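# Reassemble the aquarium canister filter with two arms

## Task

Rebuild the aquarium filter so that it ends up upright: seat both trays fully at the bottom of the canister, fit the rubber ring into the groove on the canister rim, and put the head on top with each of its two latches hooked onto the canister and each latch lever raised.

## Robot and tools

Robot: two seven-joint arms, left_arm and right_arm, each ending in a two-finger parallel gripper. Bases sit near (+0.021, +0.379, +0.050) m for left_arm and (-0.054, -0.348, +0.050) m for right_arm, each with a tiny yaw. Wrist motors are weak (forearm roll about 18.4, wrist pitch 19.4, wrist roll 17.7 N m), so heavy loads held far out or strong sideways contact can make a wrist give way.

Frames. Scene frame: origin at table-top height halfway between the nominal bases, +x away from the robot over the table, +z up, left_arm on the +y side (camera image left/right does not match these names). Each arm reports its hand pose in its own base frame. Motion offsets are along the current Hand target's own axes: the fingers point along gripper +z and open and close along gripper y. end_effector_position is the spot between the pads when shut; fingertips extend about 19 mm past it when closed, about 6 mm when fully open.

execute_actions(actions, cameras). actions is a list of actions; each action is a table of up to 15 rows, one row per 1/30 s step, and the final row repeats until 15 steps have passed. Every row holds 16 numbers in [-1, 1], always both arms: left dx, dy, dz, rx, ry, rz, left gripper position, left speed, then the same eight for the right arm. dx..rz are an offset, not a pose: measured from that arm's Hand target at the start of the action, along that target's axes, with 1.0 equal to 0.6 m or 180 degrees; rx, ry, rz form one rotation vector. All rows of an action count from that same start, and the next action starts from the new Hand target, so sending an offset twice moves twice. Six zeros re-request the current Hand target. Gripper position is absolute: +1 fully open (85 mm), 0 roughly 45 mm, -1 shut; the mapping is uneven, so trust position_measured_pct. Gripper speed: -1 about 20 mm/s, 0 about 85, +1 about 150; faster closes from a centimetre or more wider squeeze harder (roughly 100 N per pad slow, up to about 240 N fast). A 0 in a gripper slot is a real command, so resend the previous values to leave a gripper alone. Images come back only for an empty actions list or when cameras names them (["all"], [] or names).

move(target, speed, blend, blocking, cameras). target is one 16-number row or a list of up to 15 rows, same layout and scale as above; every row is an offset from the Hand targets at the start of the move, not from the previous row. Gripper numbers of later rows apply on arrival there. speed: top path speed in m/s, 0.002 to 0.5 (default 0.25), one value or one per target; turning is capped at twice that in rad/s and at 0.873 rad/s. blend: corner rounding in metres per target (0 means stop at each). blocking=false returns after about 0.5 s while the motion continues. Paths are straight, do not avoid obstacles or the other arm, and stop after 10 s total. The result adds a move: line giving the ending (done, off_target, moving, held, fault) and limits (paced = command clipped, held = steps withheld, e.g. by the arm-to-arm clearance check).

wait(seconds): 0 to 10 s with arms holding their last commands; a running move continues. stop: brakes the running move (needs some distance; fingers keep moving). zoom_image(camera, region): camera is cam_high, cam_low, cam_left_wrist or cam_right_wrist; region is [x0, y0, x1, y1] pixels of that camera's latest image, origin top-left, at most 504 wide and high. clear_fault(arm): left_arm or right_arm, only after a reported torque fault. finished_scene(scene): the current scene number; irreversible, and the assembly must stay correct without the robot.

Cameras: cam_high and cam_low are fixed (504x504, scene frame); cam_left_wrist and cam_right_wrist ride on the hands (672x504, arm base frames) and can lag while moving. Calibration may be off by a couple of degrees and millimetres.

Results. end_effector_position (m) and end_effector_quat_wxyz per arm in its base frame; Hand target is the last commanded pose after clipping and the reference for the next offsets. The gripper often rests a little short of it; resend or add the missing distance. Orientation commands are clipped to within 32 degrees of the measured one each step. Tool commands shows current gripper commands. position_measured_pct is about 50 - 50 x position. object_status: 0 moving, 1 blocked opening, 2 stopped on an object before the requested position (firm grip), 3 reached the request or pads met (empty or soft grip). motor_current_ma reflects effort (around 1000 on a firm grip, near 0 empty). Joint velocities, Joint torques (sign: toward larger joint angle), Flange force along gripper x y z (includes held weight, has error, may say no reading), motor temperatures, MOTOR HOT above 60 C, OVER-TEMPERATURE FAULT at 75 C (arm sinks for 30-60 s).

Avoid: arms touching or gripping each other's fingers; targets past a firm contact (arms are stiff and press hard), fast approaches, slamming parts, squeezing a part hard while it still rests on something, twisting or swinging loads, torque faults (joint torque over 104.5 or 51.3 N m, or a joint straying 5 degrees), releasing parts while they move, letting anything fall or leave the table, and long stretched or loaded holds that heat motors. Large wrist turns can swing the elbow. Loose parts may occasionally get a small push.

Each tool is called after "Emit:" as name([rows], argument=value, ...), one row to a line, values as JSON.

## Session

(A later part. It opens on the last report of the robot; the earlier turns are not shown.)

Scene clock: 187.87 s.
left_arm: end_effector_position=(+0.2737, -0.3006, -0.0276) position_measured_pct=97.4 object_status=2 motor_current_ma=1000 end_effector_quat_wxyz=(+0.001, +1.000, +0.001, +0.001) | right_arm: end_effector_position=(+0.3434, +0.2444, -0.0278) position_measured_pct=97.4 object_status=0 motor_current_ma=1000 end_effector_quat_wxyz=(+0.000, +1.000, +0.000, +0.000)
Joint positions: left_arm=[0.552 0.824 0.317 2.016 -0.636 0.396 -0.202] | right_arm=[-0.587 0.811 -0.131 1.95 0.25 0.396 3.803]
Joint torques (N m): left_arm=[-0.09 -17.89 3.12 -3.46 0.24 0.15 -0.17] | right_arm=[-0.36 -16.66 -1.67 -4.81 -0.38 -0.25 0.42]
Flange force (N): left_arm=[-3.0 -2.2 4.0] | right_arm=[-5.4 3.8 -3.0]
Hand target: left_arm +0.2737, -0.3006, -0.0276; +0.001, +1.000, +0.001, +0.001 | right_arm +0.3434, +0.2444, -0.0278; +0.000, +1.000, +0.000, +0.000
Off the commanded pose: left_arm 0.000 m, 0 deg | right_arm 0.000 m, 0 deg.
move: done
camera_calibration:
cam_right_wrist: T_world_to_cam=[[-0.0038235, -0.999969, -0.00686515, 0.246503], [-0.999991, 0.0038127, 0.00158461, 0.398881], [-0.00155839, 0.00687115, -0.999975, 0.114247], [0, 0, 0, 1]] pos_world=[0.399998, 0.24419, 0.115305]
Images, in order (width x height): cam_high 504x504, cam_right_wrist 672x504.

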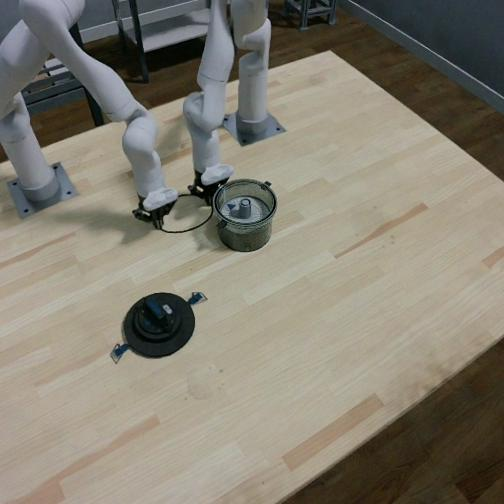

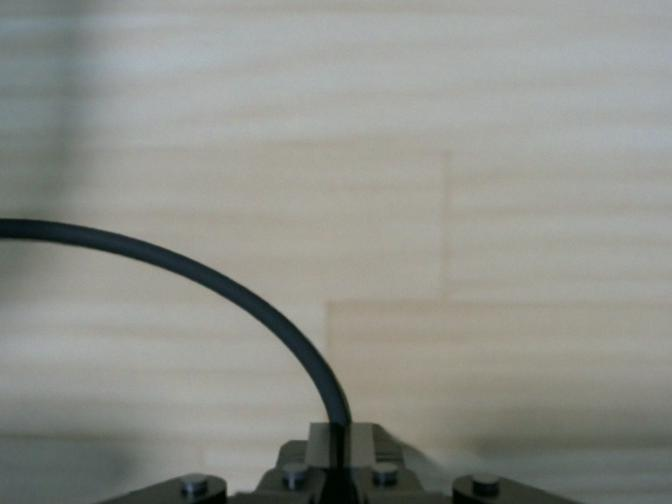

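Emit:
move([
  [0,0,-0.2,0,0,0,-1,-1, 0,-0.008,-0.2,0,0,0,-1,-1],
], speed=0.08, cameras=["all"])

Emit:
zoom_image(camera="cam_low", region=[30, 170, 180, 320])

Emit:
zoom_image(camera="cam_high", region=[120, 120, 250, 250])

Scene clock: 190.47 s.
left_arm: end_effector_position=(+0.2734, -0.3004, +0.0924) position_measured_pct=97.4 object_status=2 motor_current_ma=1000 end_effector_quat_wxyz=(+0.001, +1.000, +0.001, +0.001) | right_arm: end_effector_position=(+0.3434, +0.2493, +0.0921) position_measured_pct=97.4 object_status=2 motor_current_ma=1000 end_effector_quat_wxyz=(+0.000, +1.000, +0.000, +0.000)
Joint positions: left_arm=[0.394 0.578 0.541 1.964 -0.445 0.714 -0.365] | right_arm=[-0.538 0.559 -0.211 1.882 0.171 0.719 3.864]
Joint torques (N m): left_arm=[-0.04 -15.63 3.66 -6.41 0.17 0.36 -0.27] | right_arm=[-0.36 -15.75 -2.01 -7.29 -0.37 -0.36 0.36]
Flange force (N): left_arm=[-2.7 -1.7 5.3] | right_arm=[-4.5 3.2 -0.4]
Hand target: left_arm +0.2734, -0.3004, +0.0924; +0.001, +1.000, +0.001, +0.001 | right_arm +0.3434, +0.2493, +0.0921; +0.000, +1.000, +0.000, +0.000
Off the commanded pose: left_arm 0.000 m, 0 deg | right_arm 0.000 m, 0 deg.
move: done
camera_calibration:
cam_left_wrist: T_world_to_cam=[[0.0166649, -0.999339, 0.0323215, -0.312406], [-0.99983, -0.0164017, 0.00838964, 0.322746], [-0.00785396, -0.0324558, -0.999442, 0.234164], [0, 0, 0, 1]] pos_world=[0.329737, -0.299306, 0.241423]
cam_right_wrist: T_world_to_cam=[[-0.00382459, -0.999969, -0.00686513, 0.252227], [-0.999991, 0.0038138, 0.00158462, 0.398672], [-0.00155839, 0.00687114, -0.999975, 0.234111], [0, 0, 0, 1]] pos_world=[0.399998, 0.24909, 0.235205]

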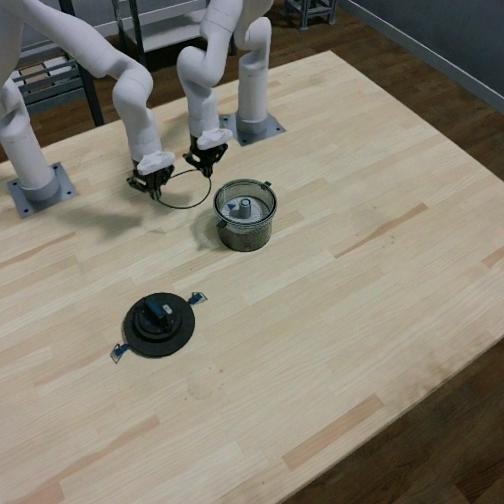

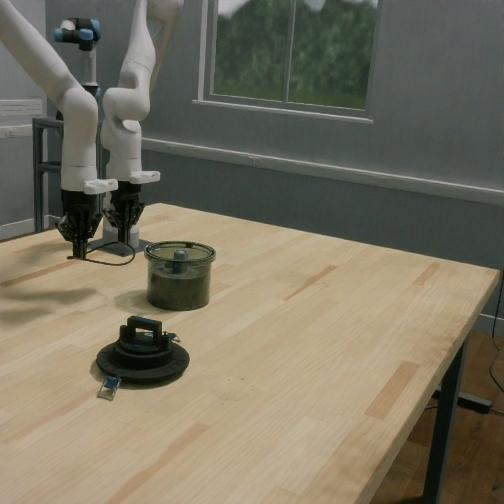

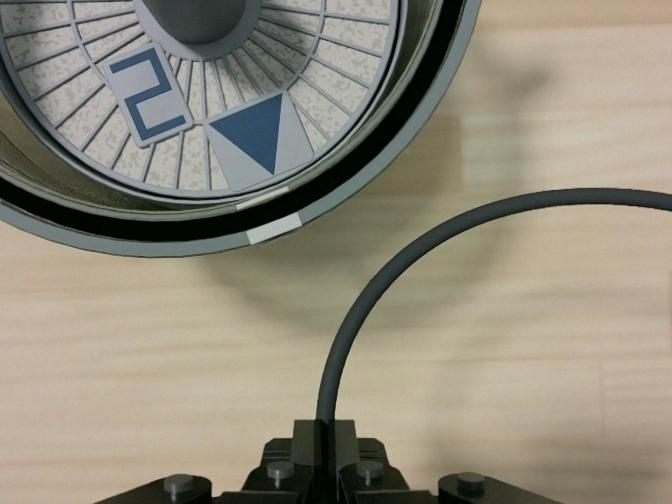

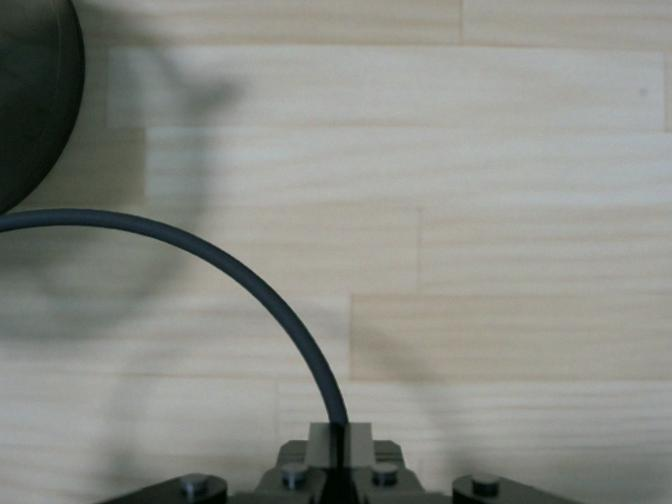

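Scaled by 3.360.

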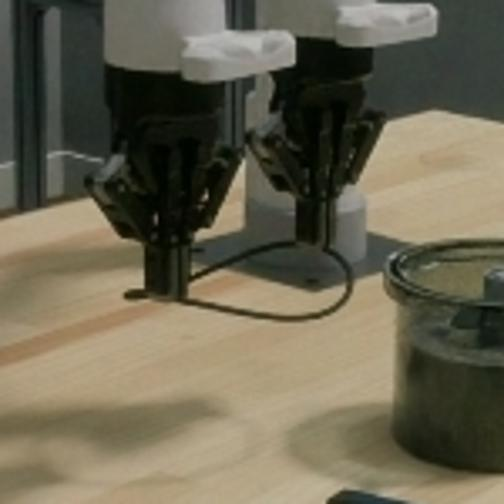

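Scaled by 3.877.

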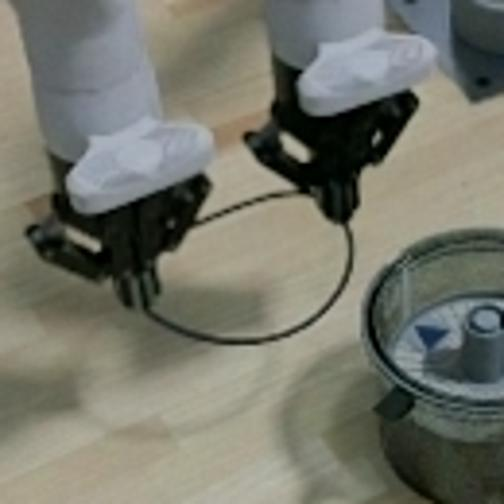

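Emit:
move([
  [0,0,-0.1,0,0,0,-1,-1, 0,0,-0.1,0,0,0,-1,-1],
  [0.2377,-0.2148,-0.1,0,0,0,-1,-1, 0.2497,-0.2013,-0.1,0,0,0,-1,-1],
], speed=0.1, blend=0.02, cameras=["all"])

Emit:
zoom_image(camera="cam_low", region=[100, 150, 260, 310])

Emit:
zoom_image(camera="cam_high", region=[180, 100, 310, 250])

Scene clock: 194.73 s.
left_arm: end_effector_position=(+0.4157, -0.1713, +0.1525) position_measured_pct=97.4 object_status=2 motor_current_ma=1000 end_effector_quat_wxyz=(+0.001, +1.000, +0.001, +0.001) | right_arm: end_effector_position=(+0.4932, +0.3700, +0.1521) position_measured_pct=97.4 object_status=2 motor_current_ma=1000 end_effector_quat_wxyz=(+0.000, +1.000, +0.000, +0.000)
Joint positions: left_arm=[-0.059 0.554 0.59 1.749 -0.368 0.948 -0.89] | right_arm=[-0.599 0.86 -0.197 1.027 0.157 1.268 3.937]
Joint torques (N m): left_arm=[0.05 -16.77 3.94 -7.64 0.23 0.01 -0.17] | right_arm=[-0.41 -23.2 -2.18 -9.35 -0.42 -0.12 0.4]
Flange force (N): left_arm=[-0.6 0.0 3.4] | right_arm=[-5.0 3.8 0.4]
Hand target: left_arm +0.4157, -0.1712, +0.1525; +0.001, +1.000, +0.001, +0.001 | right_arm +0.4933, +0.3700, +0.1521; +0.000, +1.000, +0.000, +0.000
Off the commanded pose: left_arm 0.000 m, 0 deg | right_arm 0.000 m, 0 deg.
move: done
camera_calibration:
cam_left_wrist: T_world_to_cam=[[0.0166624, -0.999339, 0.0323215, -0.187707], [-0.99983, -0.0163992, 0.00838957, 0.466635], [-0.00785398, -0.0324558, -0.999442, 0.299638], [0, 0, 0, 1]] pos_world=[0.472037, -0.170206, 0.301623]
cam_right_wrist: T_world_to_cam=[[-0.00382459, -0.999969, -0.00686513, 0.373908], [-0.999991, 0.0038138, 0.00158462, 0.547916], [-0.00155839, 0.00687114, -0.999975, 0.293513], [0, 0, 0, 1]] pos_world=[0.549798, 0.36979, 0.295205]

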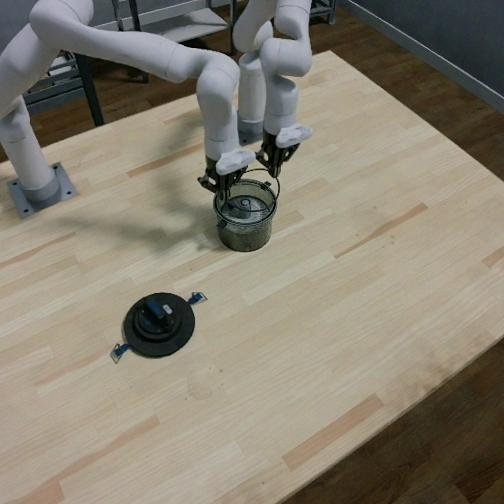

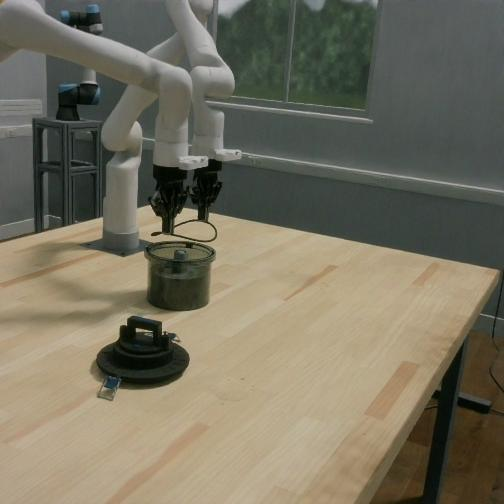

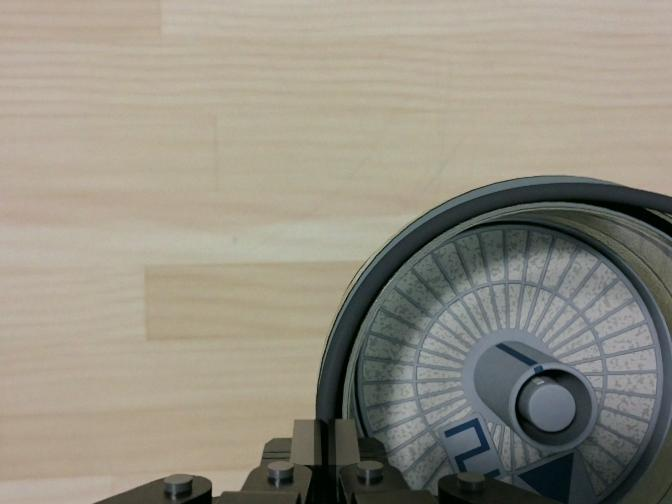

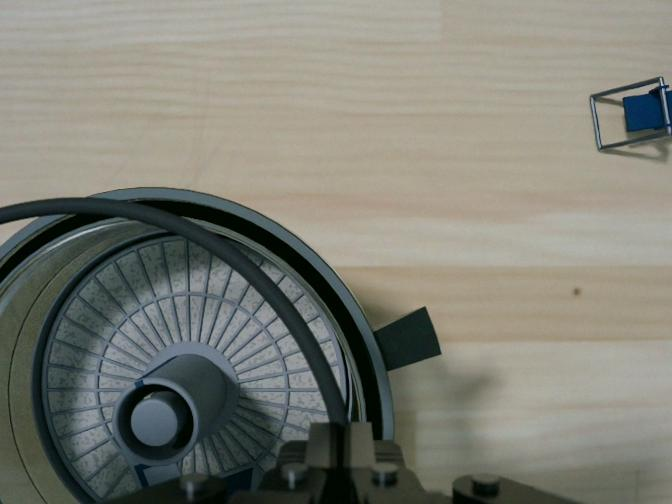

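Scaled by 3.150.

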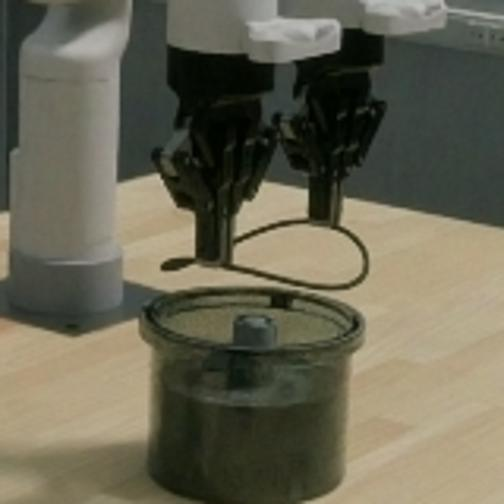

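Scaled by 3.360.

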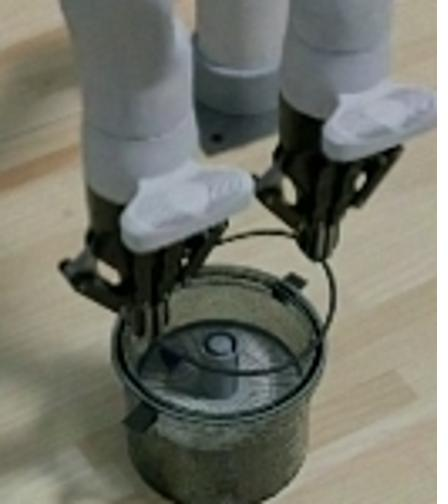

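Emit:
move([
  [-0.0078,0.0065,0.0825,0,0,0,-1,-1, -0.0145,0.0177,0.0825,0,0,0,-1,-1],
], speed=0.06, cameras=["all"])

Emit:
zoom_image(camera="cam_low", region=[110, 200, 240, 330])

Emit:
zoom_image(camera="cam_high", region=[190, 140, 300, 250])

Scene clock: 196.87 s.
left_arm: end_effector_position=(+0.4111, -0.1752, +0.1031) position_measured_pct=97.4 object_status=2 motor_current_ma=1000 end_effector_quat_wxyz=(+0.001, +1.000, +0.001, +0.001) | right_arm: end_effector_position=(+0.4846, +0.3594, +0.1027) position_measured_pct=97.4 object_status=2 motor_current_ma=1000 end_effector_quat_wxyz=(+0.000, +1.000, +0.000, +0.000)
Joint positions: left_arm=[-0.013 0.627 0.542 1.816 -0.428 0.814 -0.827] | right_arm=[-0.587 0.878 -0.195 1.161 0.167 1.118 3.926]
Joint torques (N m): left_arm=[-0.18 -17.2 3.95 -6.64 0.33 0.24 -0.11] | right_arm=[-0.38 -22.89 -2.19 -8.91 -0.43 -0.21 0.4]
Flange force (N): left_arm=[-1.4 0.2 4.0] | right_arm=[-4.8 3.5 -0.3]
Hand target: left_arm +0.4111, -0.1752, +0.1030; +0.001, +1.000, +0.001, +0.001 | right_arm +0.4845, +0.3594, +0.1026; +0.000, +1.000, +0.000, +0.000
Off the commanded pose: left_arm 0.000 m, 0 deg | right_arm 0.000 m, 0 deg.
move: done
camera_calibration:
cam_left_wrist: T_world_to_cam=[[0.0167656, -0.999337, 0.0323185, -0.190077], [-0.999828, -0.0164992, 0.00849207, 0.462441], [-0.00795321, -0.0324553, -0.999442, 0.250046], [0, 0, 0, 1]] pos_world=[0.467537, -0.174206, 0.252123]
cam_right_wrist: T_world_to_cam=[[-0.00382459, -0.999969, -0.00686513, 0.362936], [-0.999991, 0.0038138, 0.00158462, 0.539434], [-0.00155839, 0.00687114, -0.999975, 0.244174], [0, 0, 0, 1]] pos_world=[0.541198, 0.35919, 0.245805]

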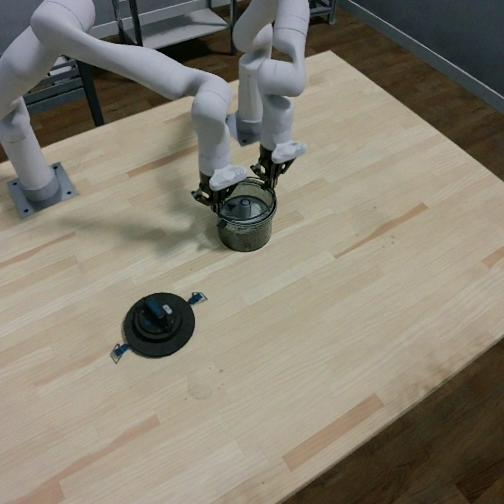

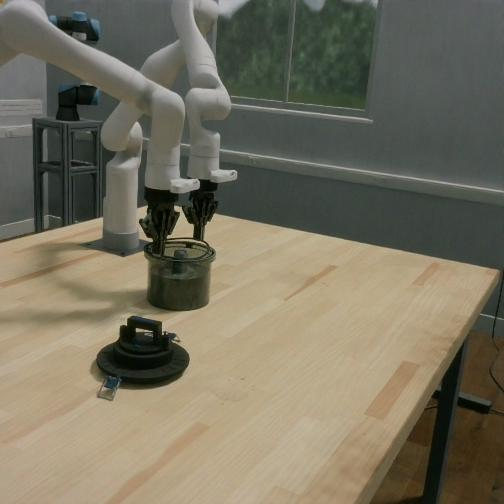

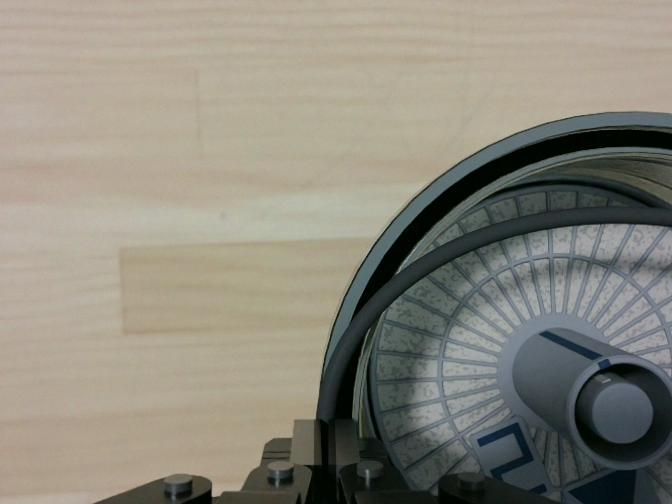

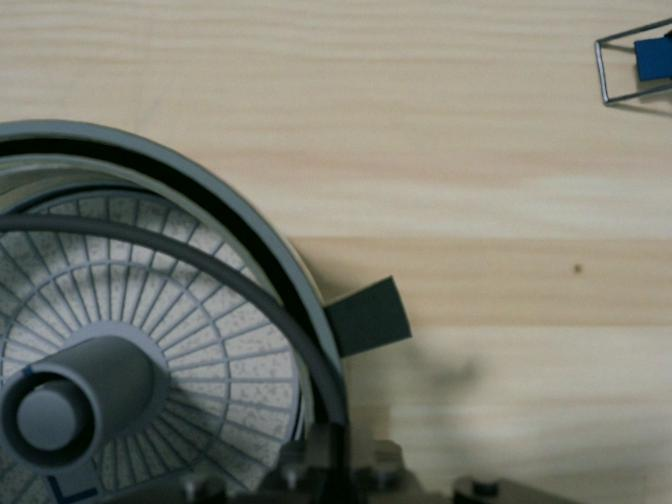

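Scaled by 3.877.

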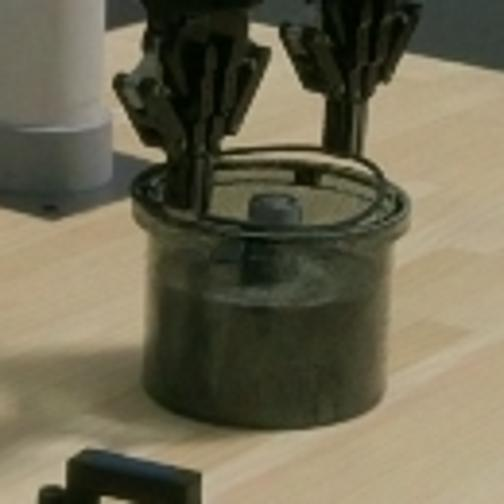

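Scaled by 4.582.

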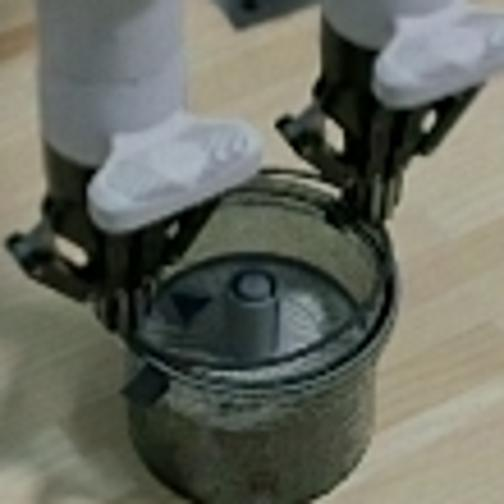

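Emit:
move([
  [0.01,0.0075,0.005,0,0,0,-1,-1, 0.01,-0.005,0.005,0,0,0,-1,-1],
], speed=0.04, cameras=["all"])

Emit:
zoom_image(camera="cam_low", region=[110, 200, 240, 330])

Emit:
zoom_image(camera="cam_high", region=[190, 140, 300, 250])

Scene clock: 199.13 s.
left_arm: end_effector_position=(+0.4171, -0.1797, +0.1001) position_measured_pct=97.4 object_status=2 motor_current_ma=1000 end_effector_quat_wxyz=(+0.001, +1.000, +0.001, +0.001) | right_arm: end_effector_position=(+0.4905, +0.3623, +0.0996) position_measured_pct=97.4 object_status=2 motor_current_ma=1000 end_effector_quat_wxyz=(+0.000, +1.000, +0.000, +0.000)
Joint positions: left_arm=[-0.001 0.644 0.537 1.794 -0.433 0.82 -0.822] | right_arm=[-0.587 0.897 -0.194 1.131 0.168 1.129 3.93]
Joint torques (N m): left_arm=[0.25 -17.85 4.01 -6.75 0.24 0.02 -0.14] | right_arm=[-0.4 -22.87 -2.19 -9.56 -0.42 -0.18 0.41]
Flange force (N): left_arm=[-0.9 -0.6 3.5] | right_arm=[-8.0 5.9 0.0]
Hand target: left_arm +0.4171, -0.1797, +0.1001; +0.001, +1.000, +0.001, +0.001 | right_arm +0.4906, +0.3623, +0.0996; +0.000, +1.000, +0.000, +0.000
Off the commanded pose: left_arm 0.000 m, 0 deg | right_arm 0.000 m, 0 deg.
move: done
camera_calibration:
cam_left_wrist: T_world_to_cam=[[0.0166624, -0.999339, 0.0323215, -0.19443], [-0.99983, -0.0163992, 0.00838957, 0.468438], [-0.00785398, -0.0324558, -0.999442, 0.246906], [0, 0, 0, 1]] pos_world=[0.473537, -0.178606, 0.249123]
cam_right_wrist: T_world_to_cam=[[-0.00382459, -0.999969, -0.00686513, 0.365937], [-0.999991, 0.0038138, 0.00158462, 0.545328], [-0.00155839, 0.00687114, -0.999975, 0.241063], [0, 0, 0, 1]] pos_world=[0.547098, 0.36219, 0.242705]

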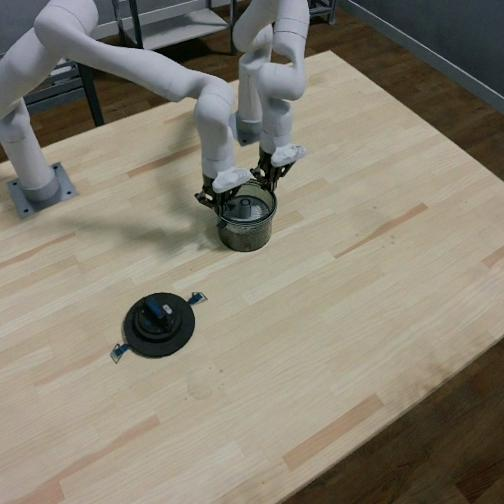

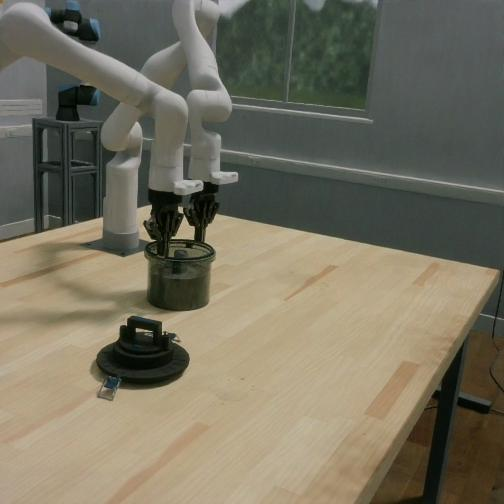

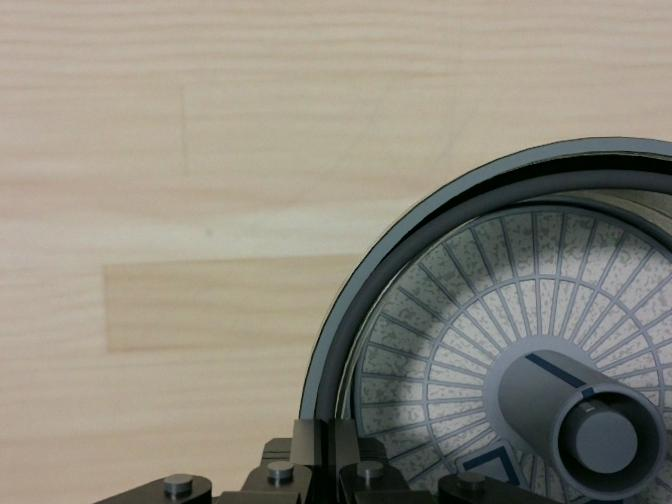

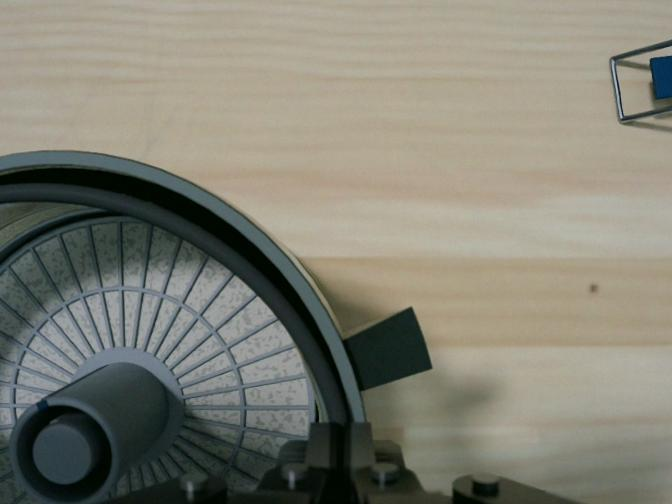

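Scaled by 3.877.

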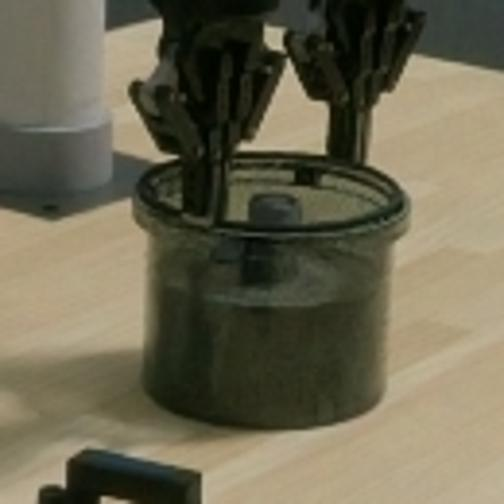

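Scaled by 4.582.

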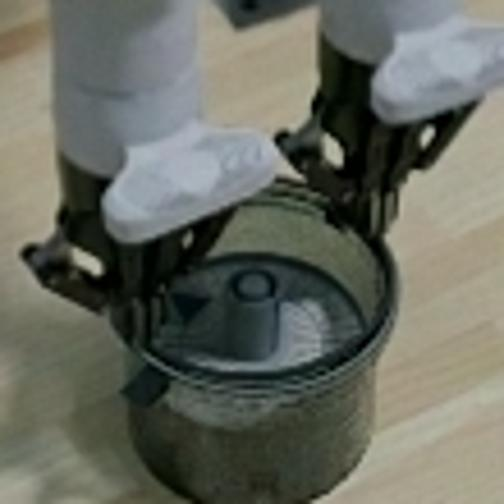

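Emit:
move([
  [0.005,0,0.01,0,0,0,-1,-1, 0.005,0,0.01,0,0,0,-1,-1],
], speed=0.03, cameras=["cam_left_wrist","cam_right_wrist"])

Emit:
zoom_image(camera="cam_left_wrist", region=[280, 120, 672, 440])

Emit:
zoom_image(camera="cam_right_wrist", region=[0, 130, 392, 450])

Scene clock: 200.43 s.
left_arm: end_effector_position=(+0.4202, -0.1798, +0.0943) position_measured_pct=97.4 object_status=2 motor_current_ma=1000 end_effector_quat_wxyz=(+0.001, +1.000, +0.001, +0.001) | right_arm: end_effector_position=(+0.4936, +0.3625, +0.0940) position_measured_pct=97.4 object_status=2 motor_current_ma=1000 end_effector_quat_wxyz=(+0.000, +1.000, +0.000, +0.000)
Joint positions: left_arm=[0.003 0.658 0.53 1.789 -0.441 0.81 -0.82] | right_arm=[-0.585 0.909 -0.193 1.125 0.169 1.122 3.933]
Joint torques (N m): left_arm=[-1.15 2.54 -1.74 -2.75 -1.26 -3.77 -0.23] | right_arm=[4.22 17.63 4.26 5.76 2.09 -2.52 0.48]
Flange force (N): left_arm=[-15.0 -3.0 -51.0] | right_arm=[-19.9 5.2 -69.3]
Hand target: left_arm +0.4202, -0.1797, +0.0941; +0.001, +1.000, +0.001, +0.001 | right_arm +0.4936, +0.3623, +0.0936; +0.000, +1.000, +0.000, +0.000
Off the commanded pose: left_arm 0.000 m, 0 deg | right_arm 0.000 m, 0 deg.
move: done
camera_calibration:
cam_left_wrist: T_world_to_cam=[[0.0166527, -0.999339, 0.0323266, -0.194389], [-0.999833, -0.0163993, 0.00808955, 0.471558], [-0.00755407, -0.0324559, -0.999445, 0.240988], [0, 0, 0, 1]] pos_world=[0.476537, -0.178706, 0.243323]
cam_right_wrist: T_world_to_cam=[[-0.00372682, -0.999967, -0.00726787, 0.366053], [-0.999992, 0.00371831, 0.00118504, 0.548467], [-0.00115798, 0.00727223, -0.999973, 0.235201], [0, 0, 0, 1]] pos_world=[0.5501, 0.362291, 0.237205]
Images, in order (width x height): cam_left_wrist 672x504, cam_right_wrist 672x504.

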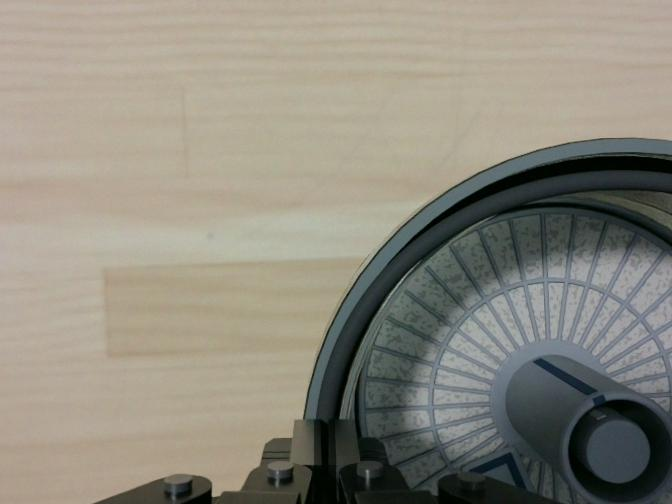

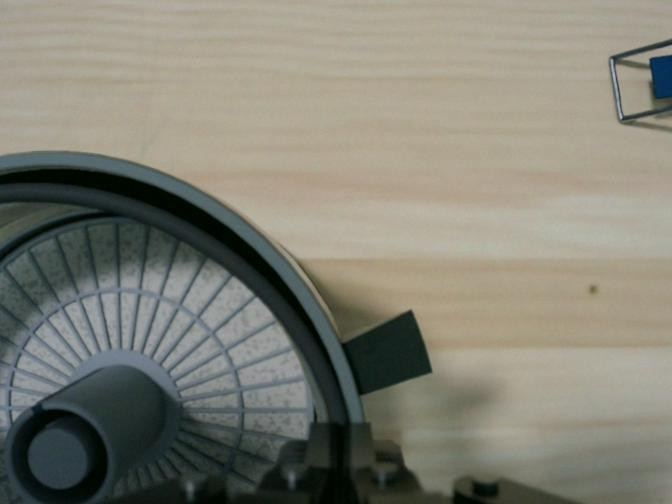

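Scaled by 1.286.

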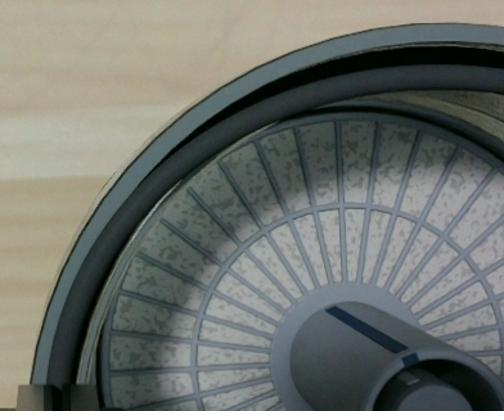

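Scaled by 1.286.

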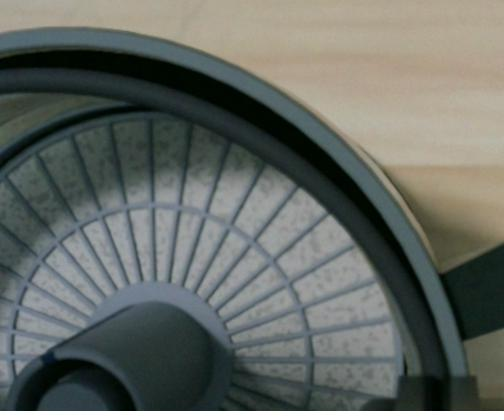

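Emit:
move([
  [0,0,-0.005,0,0,0,-1,-1, 0,0,-0.005,0,0,0,-1,-1],
  [0.0042,0.0042,-0.005,0,0,0,-1,-1, 0.0042,0,-0.005,0,0,0,-1,-1],
], speed=0.03, cameras=["cam_left_wrist","cam_right_wrist","cam_high"])

Emit:
zoom_image(camera="cam_left_wrist", region=[280, 120, 672, 440])

Emit:
zoom_image(camera="cam_right_wrist", region=[0, 130, 392, 450])

Emit:
zoom_image(camera="cam_high", region=[200, 170, 290, 260])

Scene clock: 202.70 s.
left_arm: end_effector_position=(+0.4227, -0.1823, +0.0971) position_measured_pct=97.4 object_status=2 motor_current_ma=1000 end_effector_quat_wxyz=(+0.001, +1.000, +0.001, +0.001) | right_arm: end_effector_position=(+0.4960, +0.3624, +0.0966) position_measured_pct=97.4 object_status=2 motor_current_ma=1000 end_effector_quat_wxyz=(+0.000, +1.000, +0.000, +0.000)
Joint positions: left_arm=[0.006 0.66 0.533 1.775 -0.437 0.824 -0.821] | right_arm=[-0.583 0.911 -0.193 1.111 0.169 1.134 3.937]
Joint torques (N m): left_arm=[-0.06 -17.95 4.05 -7.28 0.26 -0.08 -0.19] | right_arm=[1.84 -10.68 0.48 -5.2 0.73 -1.34 0.44]
Flange force (N): left_arm=[-2.9 -0.6 3.6] | right_arm=[-12.7 4.7 -21.8]
Hand target: left_arm +0.4227, -0.1823, +0.0971; +0.001, +1.000, +0.001, +0.001 | right_arm +0.4961, +0.3623, +0.0966; +0.000, +1.000, +0.000, +0.000
Off the commanded pose: left_arm 0.000 m, 0 deg | right_arm 0.000 m, 0 deg.
move: done
camera_calibration:
cam_left_wrist: T_world_to_cam=[[0.0167623, -0.999337, 0.0323202, -0.19707], [-0.999829, -0.0164992, 0.00839206, 0.4739], [-0.00785324, -0.0324554, -0.999442, 0.243866], [0, 0, 0, 1]] pos_world=[0.479037, -0.181206, 0.246123]
cam_right_wrist: T_world_to_cam=[[-0.00382527, -0.999969, -0.00686474, 0.365938], [-0.999991, 0.00381379, 0.00168462, 0.550808], [-0.00165838, 0.00687112, -0.999975, 0.238126], [0, 0, 0, 1]] pos_world=[0.552598, 0.36219, 0.239705]
Images, in order (width x height): cam_high 504x504, cam_left_wrist 672x504, cam_right_wrist 672x504.

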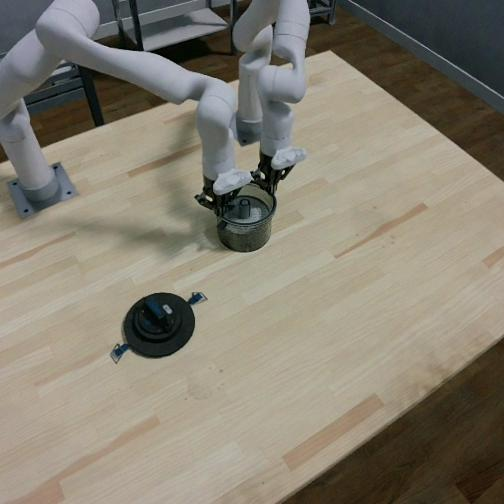

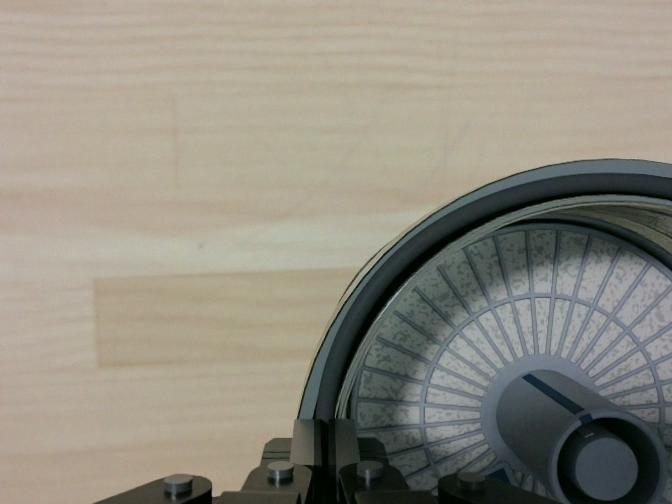

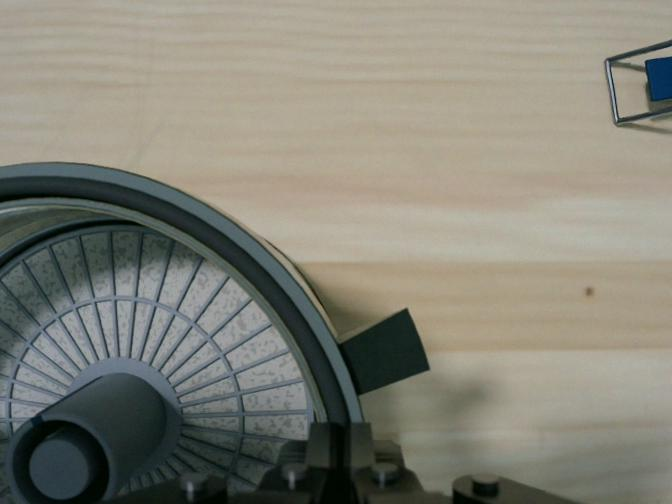

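Scaled by 1.286.

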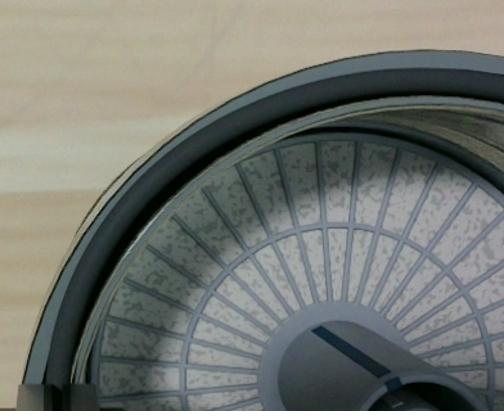

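Scaled by 1.286.

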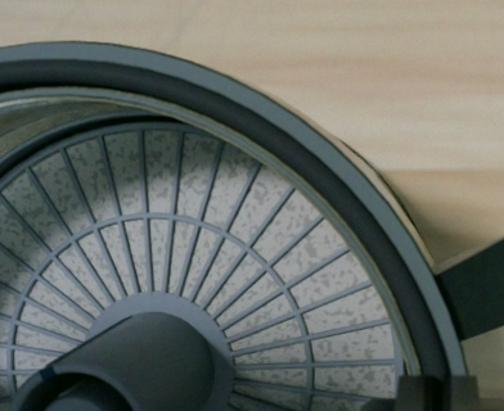

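Scaled by 5.600.

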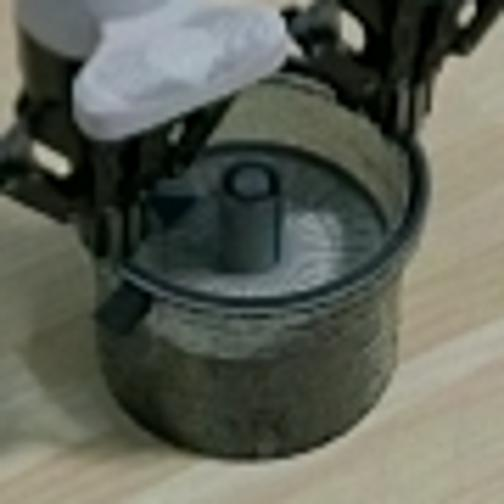

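Emit:
move([
  [0,0,0.0035,0,0,0,-1,-1, 0,0,0.0033,0,0,0,-1,-1],
  [0,0,0.0035,0,0,0,-0.75,-1, 0,0,0.0033,0,0,0,-0.75,-1],
], speed=0.02, cameras=["cam_left_wrist","cam_right_wrist","cam_high"])

Emit:
zoom_image(camera="cam_left_wrist", region=[280, 120, 672, 440])

Emit:
zoom_image(camera="cam_right_wrist", region=[0, 130, 392, 450])

Scene clock: 204.80 s.
left_arm: end_effector_position=(+0.4226, -0.1823, +0.0950) position_measured_pct=87.9 object_status=0 motor_current_ma=40 end_effector_quat_wxyz=(+0.001, +1.000, +0.001, +0.001) | right_arm: end_effector_position=(+0.4960, +0.3625, +0.0947) position_measured_pct=87.9 object_status=0 motor_current_ma=70 end_effector_quat_wxyz=(+0.000, +1.000, +0.000, +0.000)
Joint positions: left_arm=[0.007 0.663 0.53 1.777 -0.44 0.819 -0.819] | right_arm=[-0.584 0.913 -0.193 1.113 0.169 1.13 3.937]
Joint torques (N m): left_arm=[-4.62 -4.56 -4.27 -1.67 -2.26 0.21 -0.24] | right_arm=[9.44 11.29 8.43 5.28 4.12 -0.07 0.45]
Flange force (N): left_arm=[-8.5 7.9 -31.6] | right_arm=[-19.4 -5.7 -56.9]
Hand target: left_arm +0.4227, -0.1823, +0.0950; +0.001, +1.000, +0.001, +0.001 | right_arm +0.4961, +0.3623, +0.0946; +0.000, +1.000, +0.000, +0.000
Off the commanded pose: left_arm 0.000 m, 0 deg | right_arm 0.000 m, 0 deg.
move: done
camera_calibration:
cam_left_wrist: T_world_to_cam=[[0.0165657, -0.99934, 0.0323212, -0.197009], [-0.999831, -0.0162993, 0.00848709, 0.47393], [-0.00795468, -0.0324563, -0.999442, 0.241813], [0, 0, 0, 1]] pos_world=[0.479037, -0.181306, 0.244023]
cam_right_wrist: T_world_to_cam=[[-0.00362548, -0.999969, -0.0069673, 0.36594], [-0.999992, 0.00361384, 0.00168278, 0.550884], [-0.00165754, 0.00697334, -0.999974, 0.236188], [0, 0, 0, 1]] pos_world=[0.552598, 0.36229, 0.237805]
Images, in order (width x height): cam_high 504x504, cam_left_wrist 672x504, cam_right_wrist 672x504.

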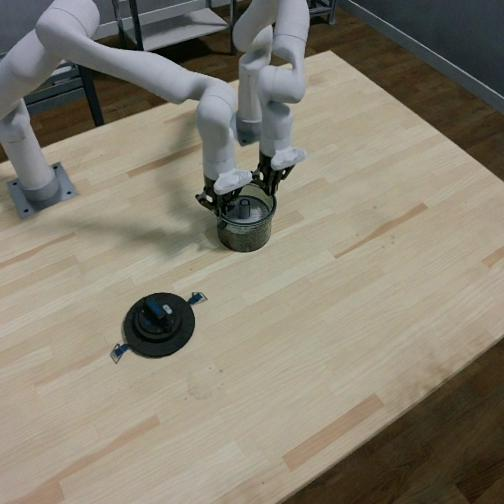

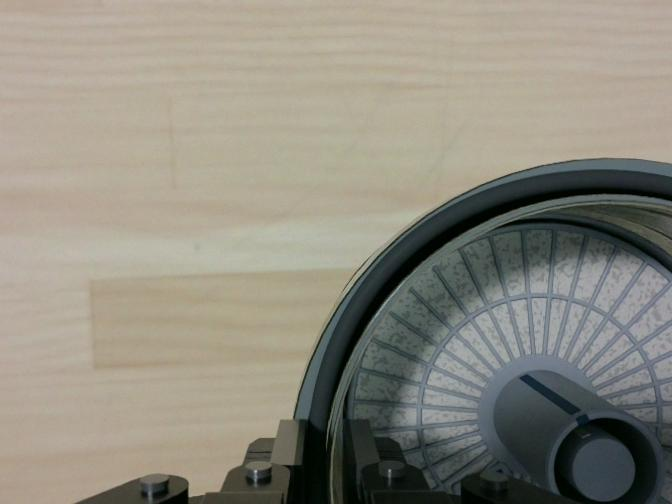

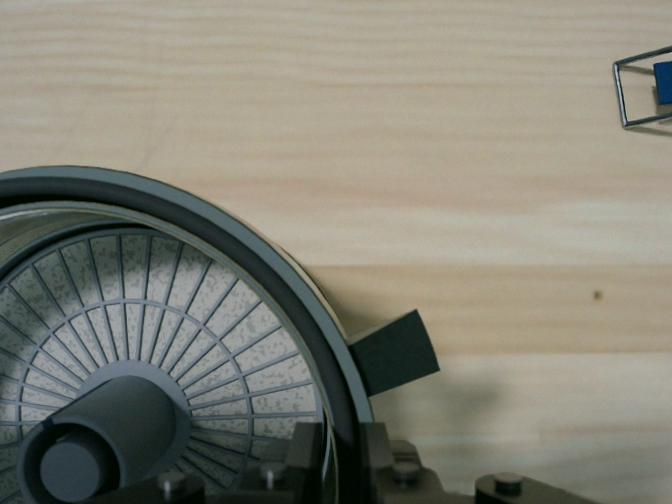

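Scaled by 1.286.

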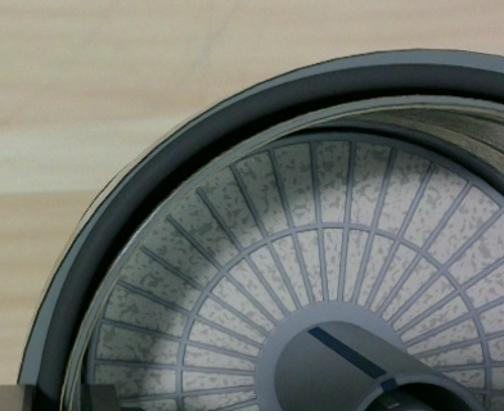

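Scaled by 1.286.

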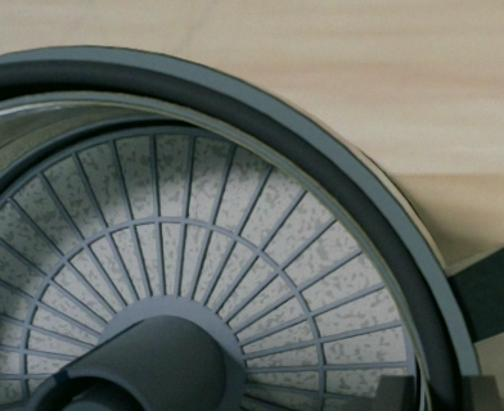

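Emit:
move([
  [0,0,-0.05,0,0,0,-0.75,-1, 0,0,-0.05,0,0,0,-0.75,-1],
  [0,0,-0.3,0,0,0,-0.75,-1, 0,0,-0.3,0,0,0,-0.75,-1],
  [-0.095,0.13,-0.4,0,0,0,1,0, -0.2,0.35,-0.3,0,0,0,1,0],
], speed=[0.03,0.1,0.2], blend=0.01, cameras=["all"])

Emit:
zoom_image(camera="cam_left_wrist", region=[150, 60, 500, 410])

Scene clock: 211.83 s.
left_arm: end_effector_position=(+0.3652, -0.2599, +0.3350) position_measured_pct=0.0 object_status=0 motor_current_ma=10 end_effector_quat_wxyz=(+0.001, +1.000, +0.001, +0.001) | right_arm: end_effector_position=(+0.3759, +0.1525, +0.2748) position_measured_pct=0.0 object_status=0 motor_current_ma=0 end_effector_quat_wxyz=(+0.000, +1.000, +0.000, +0.000)
Joint positions: left_arm=[0.104 0.379 0.698 1.382 -0.242 1.464 -0.778] | right_arm=[-0.293 0.268 -0.2 1.645 0.057 1.234 4.207]
Joint torques (N m): left_arm=[0.01 -15.05 3.35 -9.54 0.18 0.05 -0.21] | right_arm=[-0.39 -13.22 -1.7 -9.72 -0.37 -0.15 0.41]
Flange force (N): left_arm=[0.0 0.3 2.8] | right_arm=[-4.1 2.2 1.8]
Hand target: left_arm +0.3652, -0.2599, +0.3350; +0.001, +1.000, +0.001, +0.001 | right_arm +0.3759, +0.1525, +0.2747; +0.000, +1.000, +0.000, +0.000
Off the commanded pose: left_arm 0.000 m, 0 deg | right_arm 0.000 m, 0 deg.
move: done
camera_calibration:
cam_left_wrist: T_world_to_cam=[[0.0167648, -0.999337, 0.0323202, -0.281345], [-0.999829, -0.0165017, 0.00839212, 0.413132], [-0.00785322, -0.0324553, -0.999442, 0.478664], [0, 0, 0, 1]] pos_world=[0.421537, -0.258806, 0.484023]
cam_right_wrist: T_world_to_cam=[[-0.00382459, -0.999969, -0.00686513, 0.156908], [-0.999991, 0.0038138, 0.00158462, 0.431251], [-0.00155839, 0.00687114, -0.999975, 0.417521], [0, 0, 0, 1]] pos_world=[0.432498, 0.15239, 0.417905]

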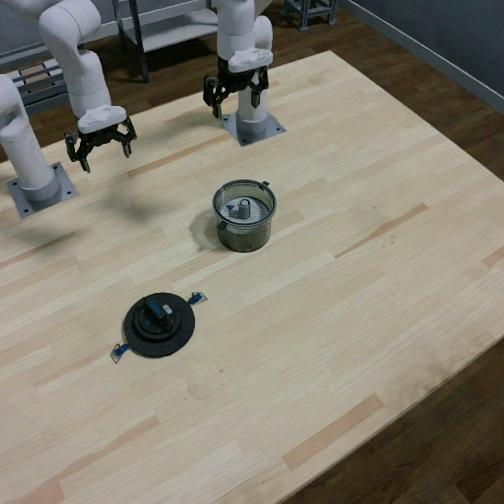

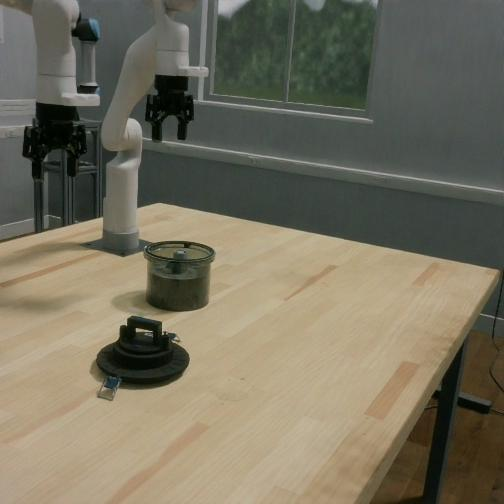

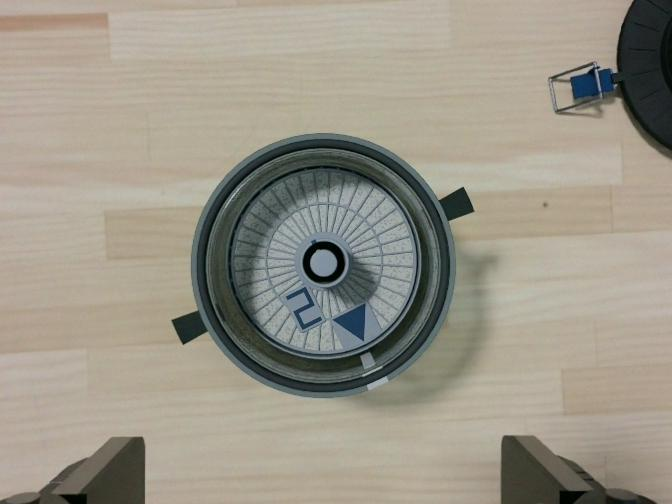

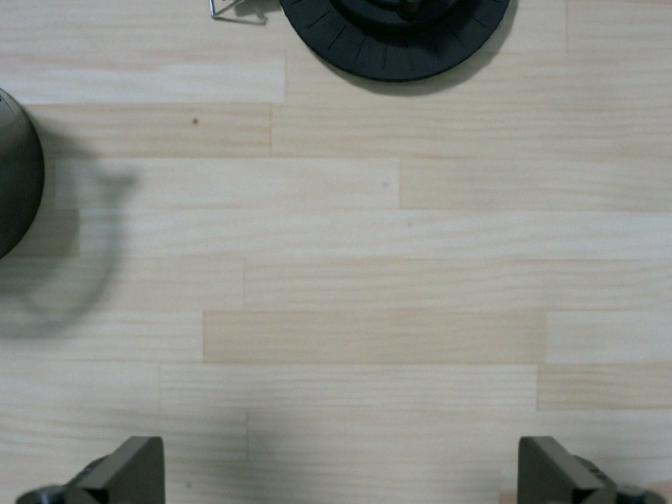

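Scaled by 1.440.

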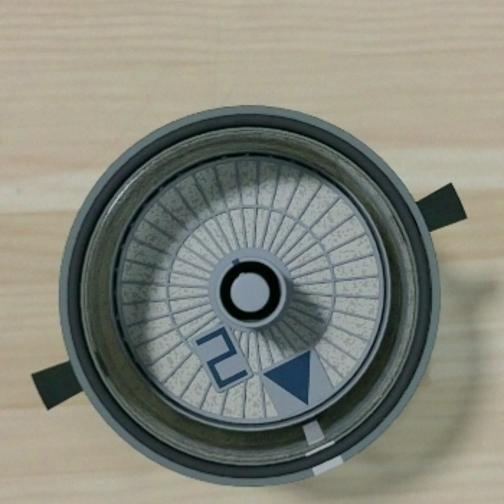

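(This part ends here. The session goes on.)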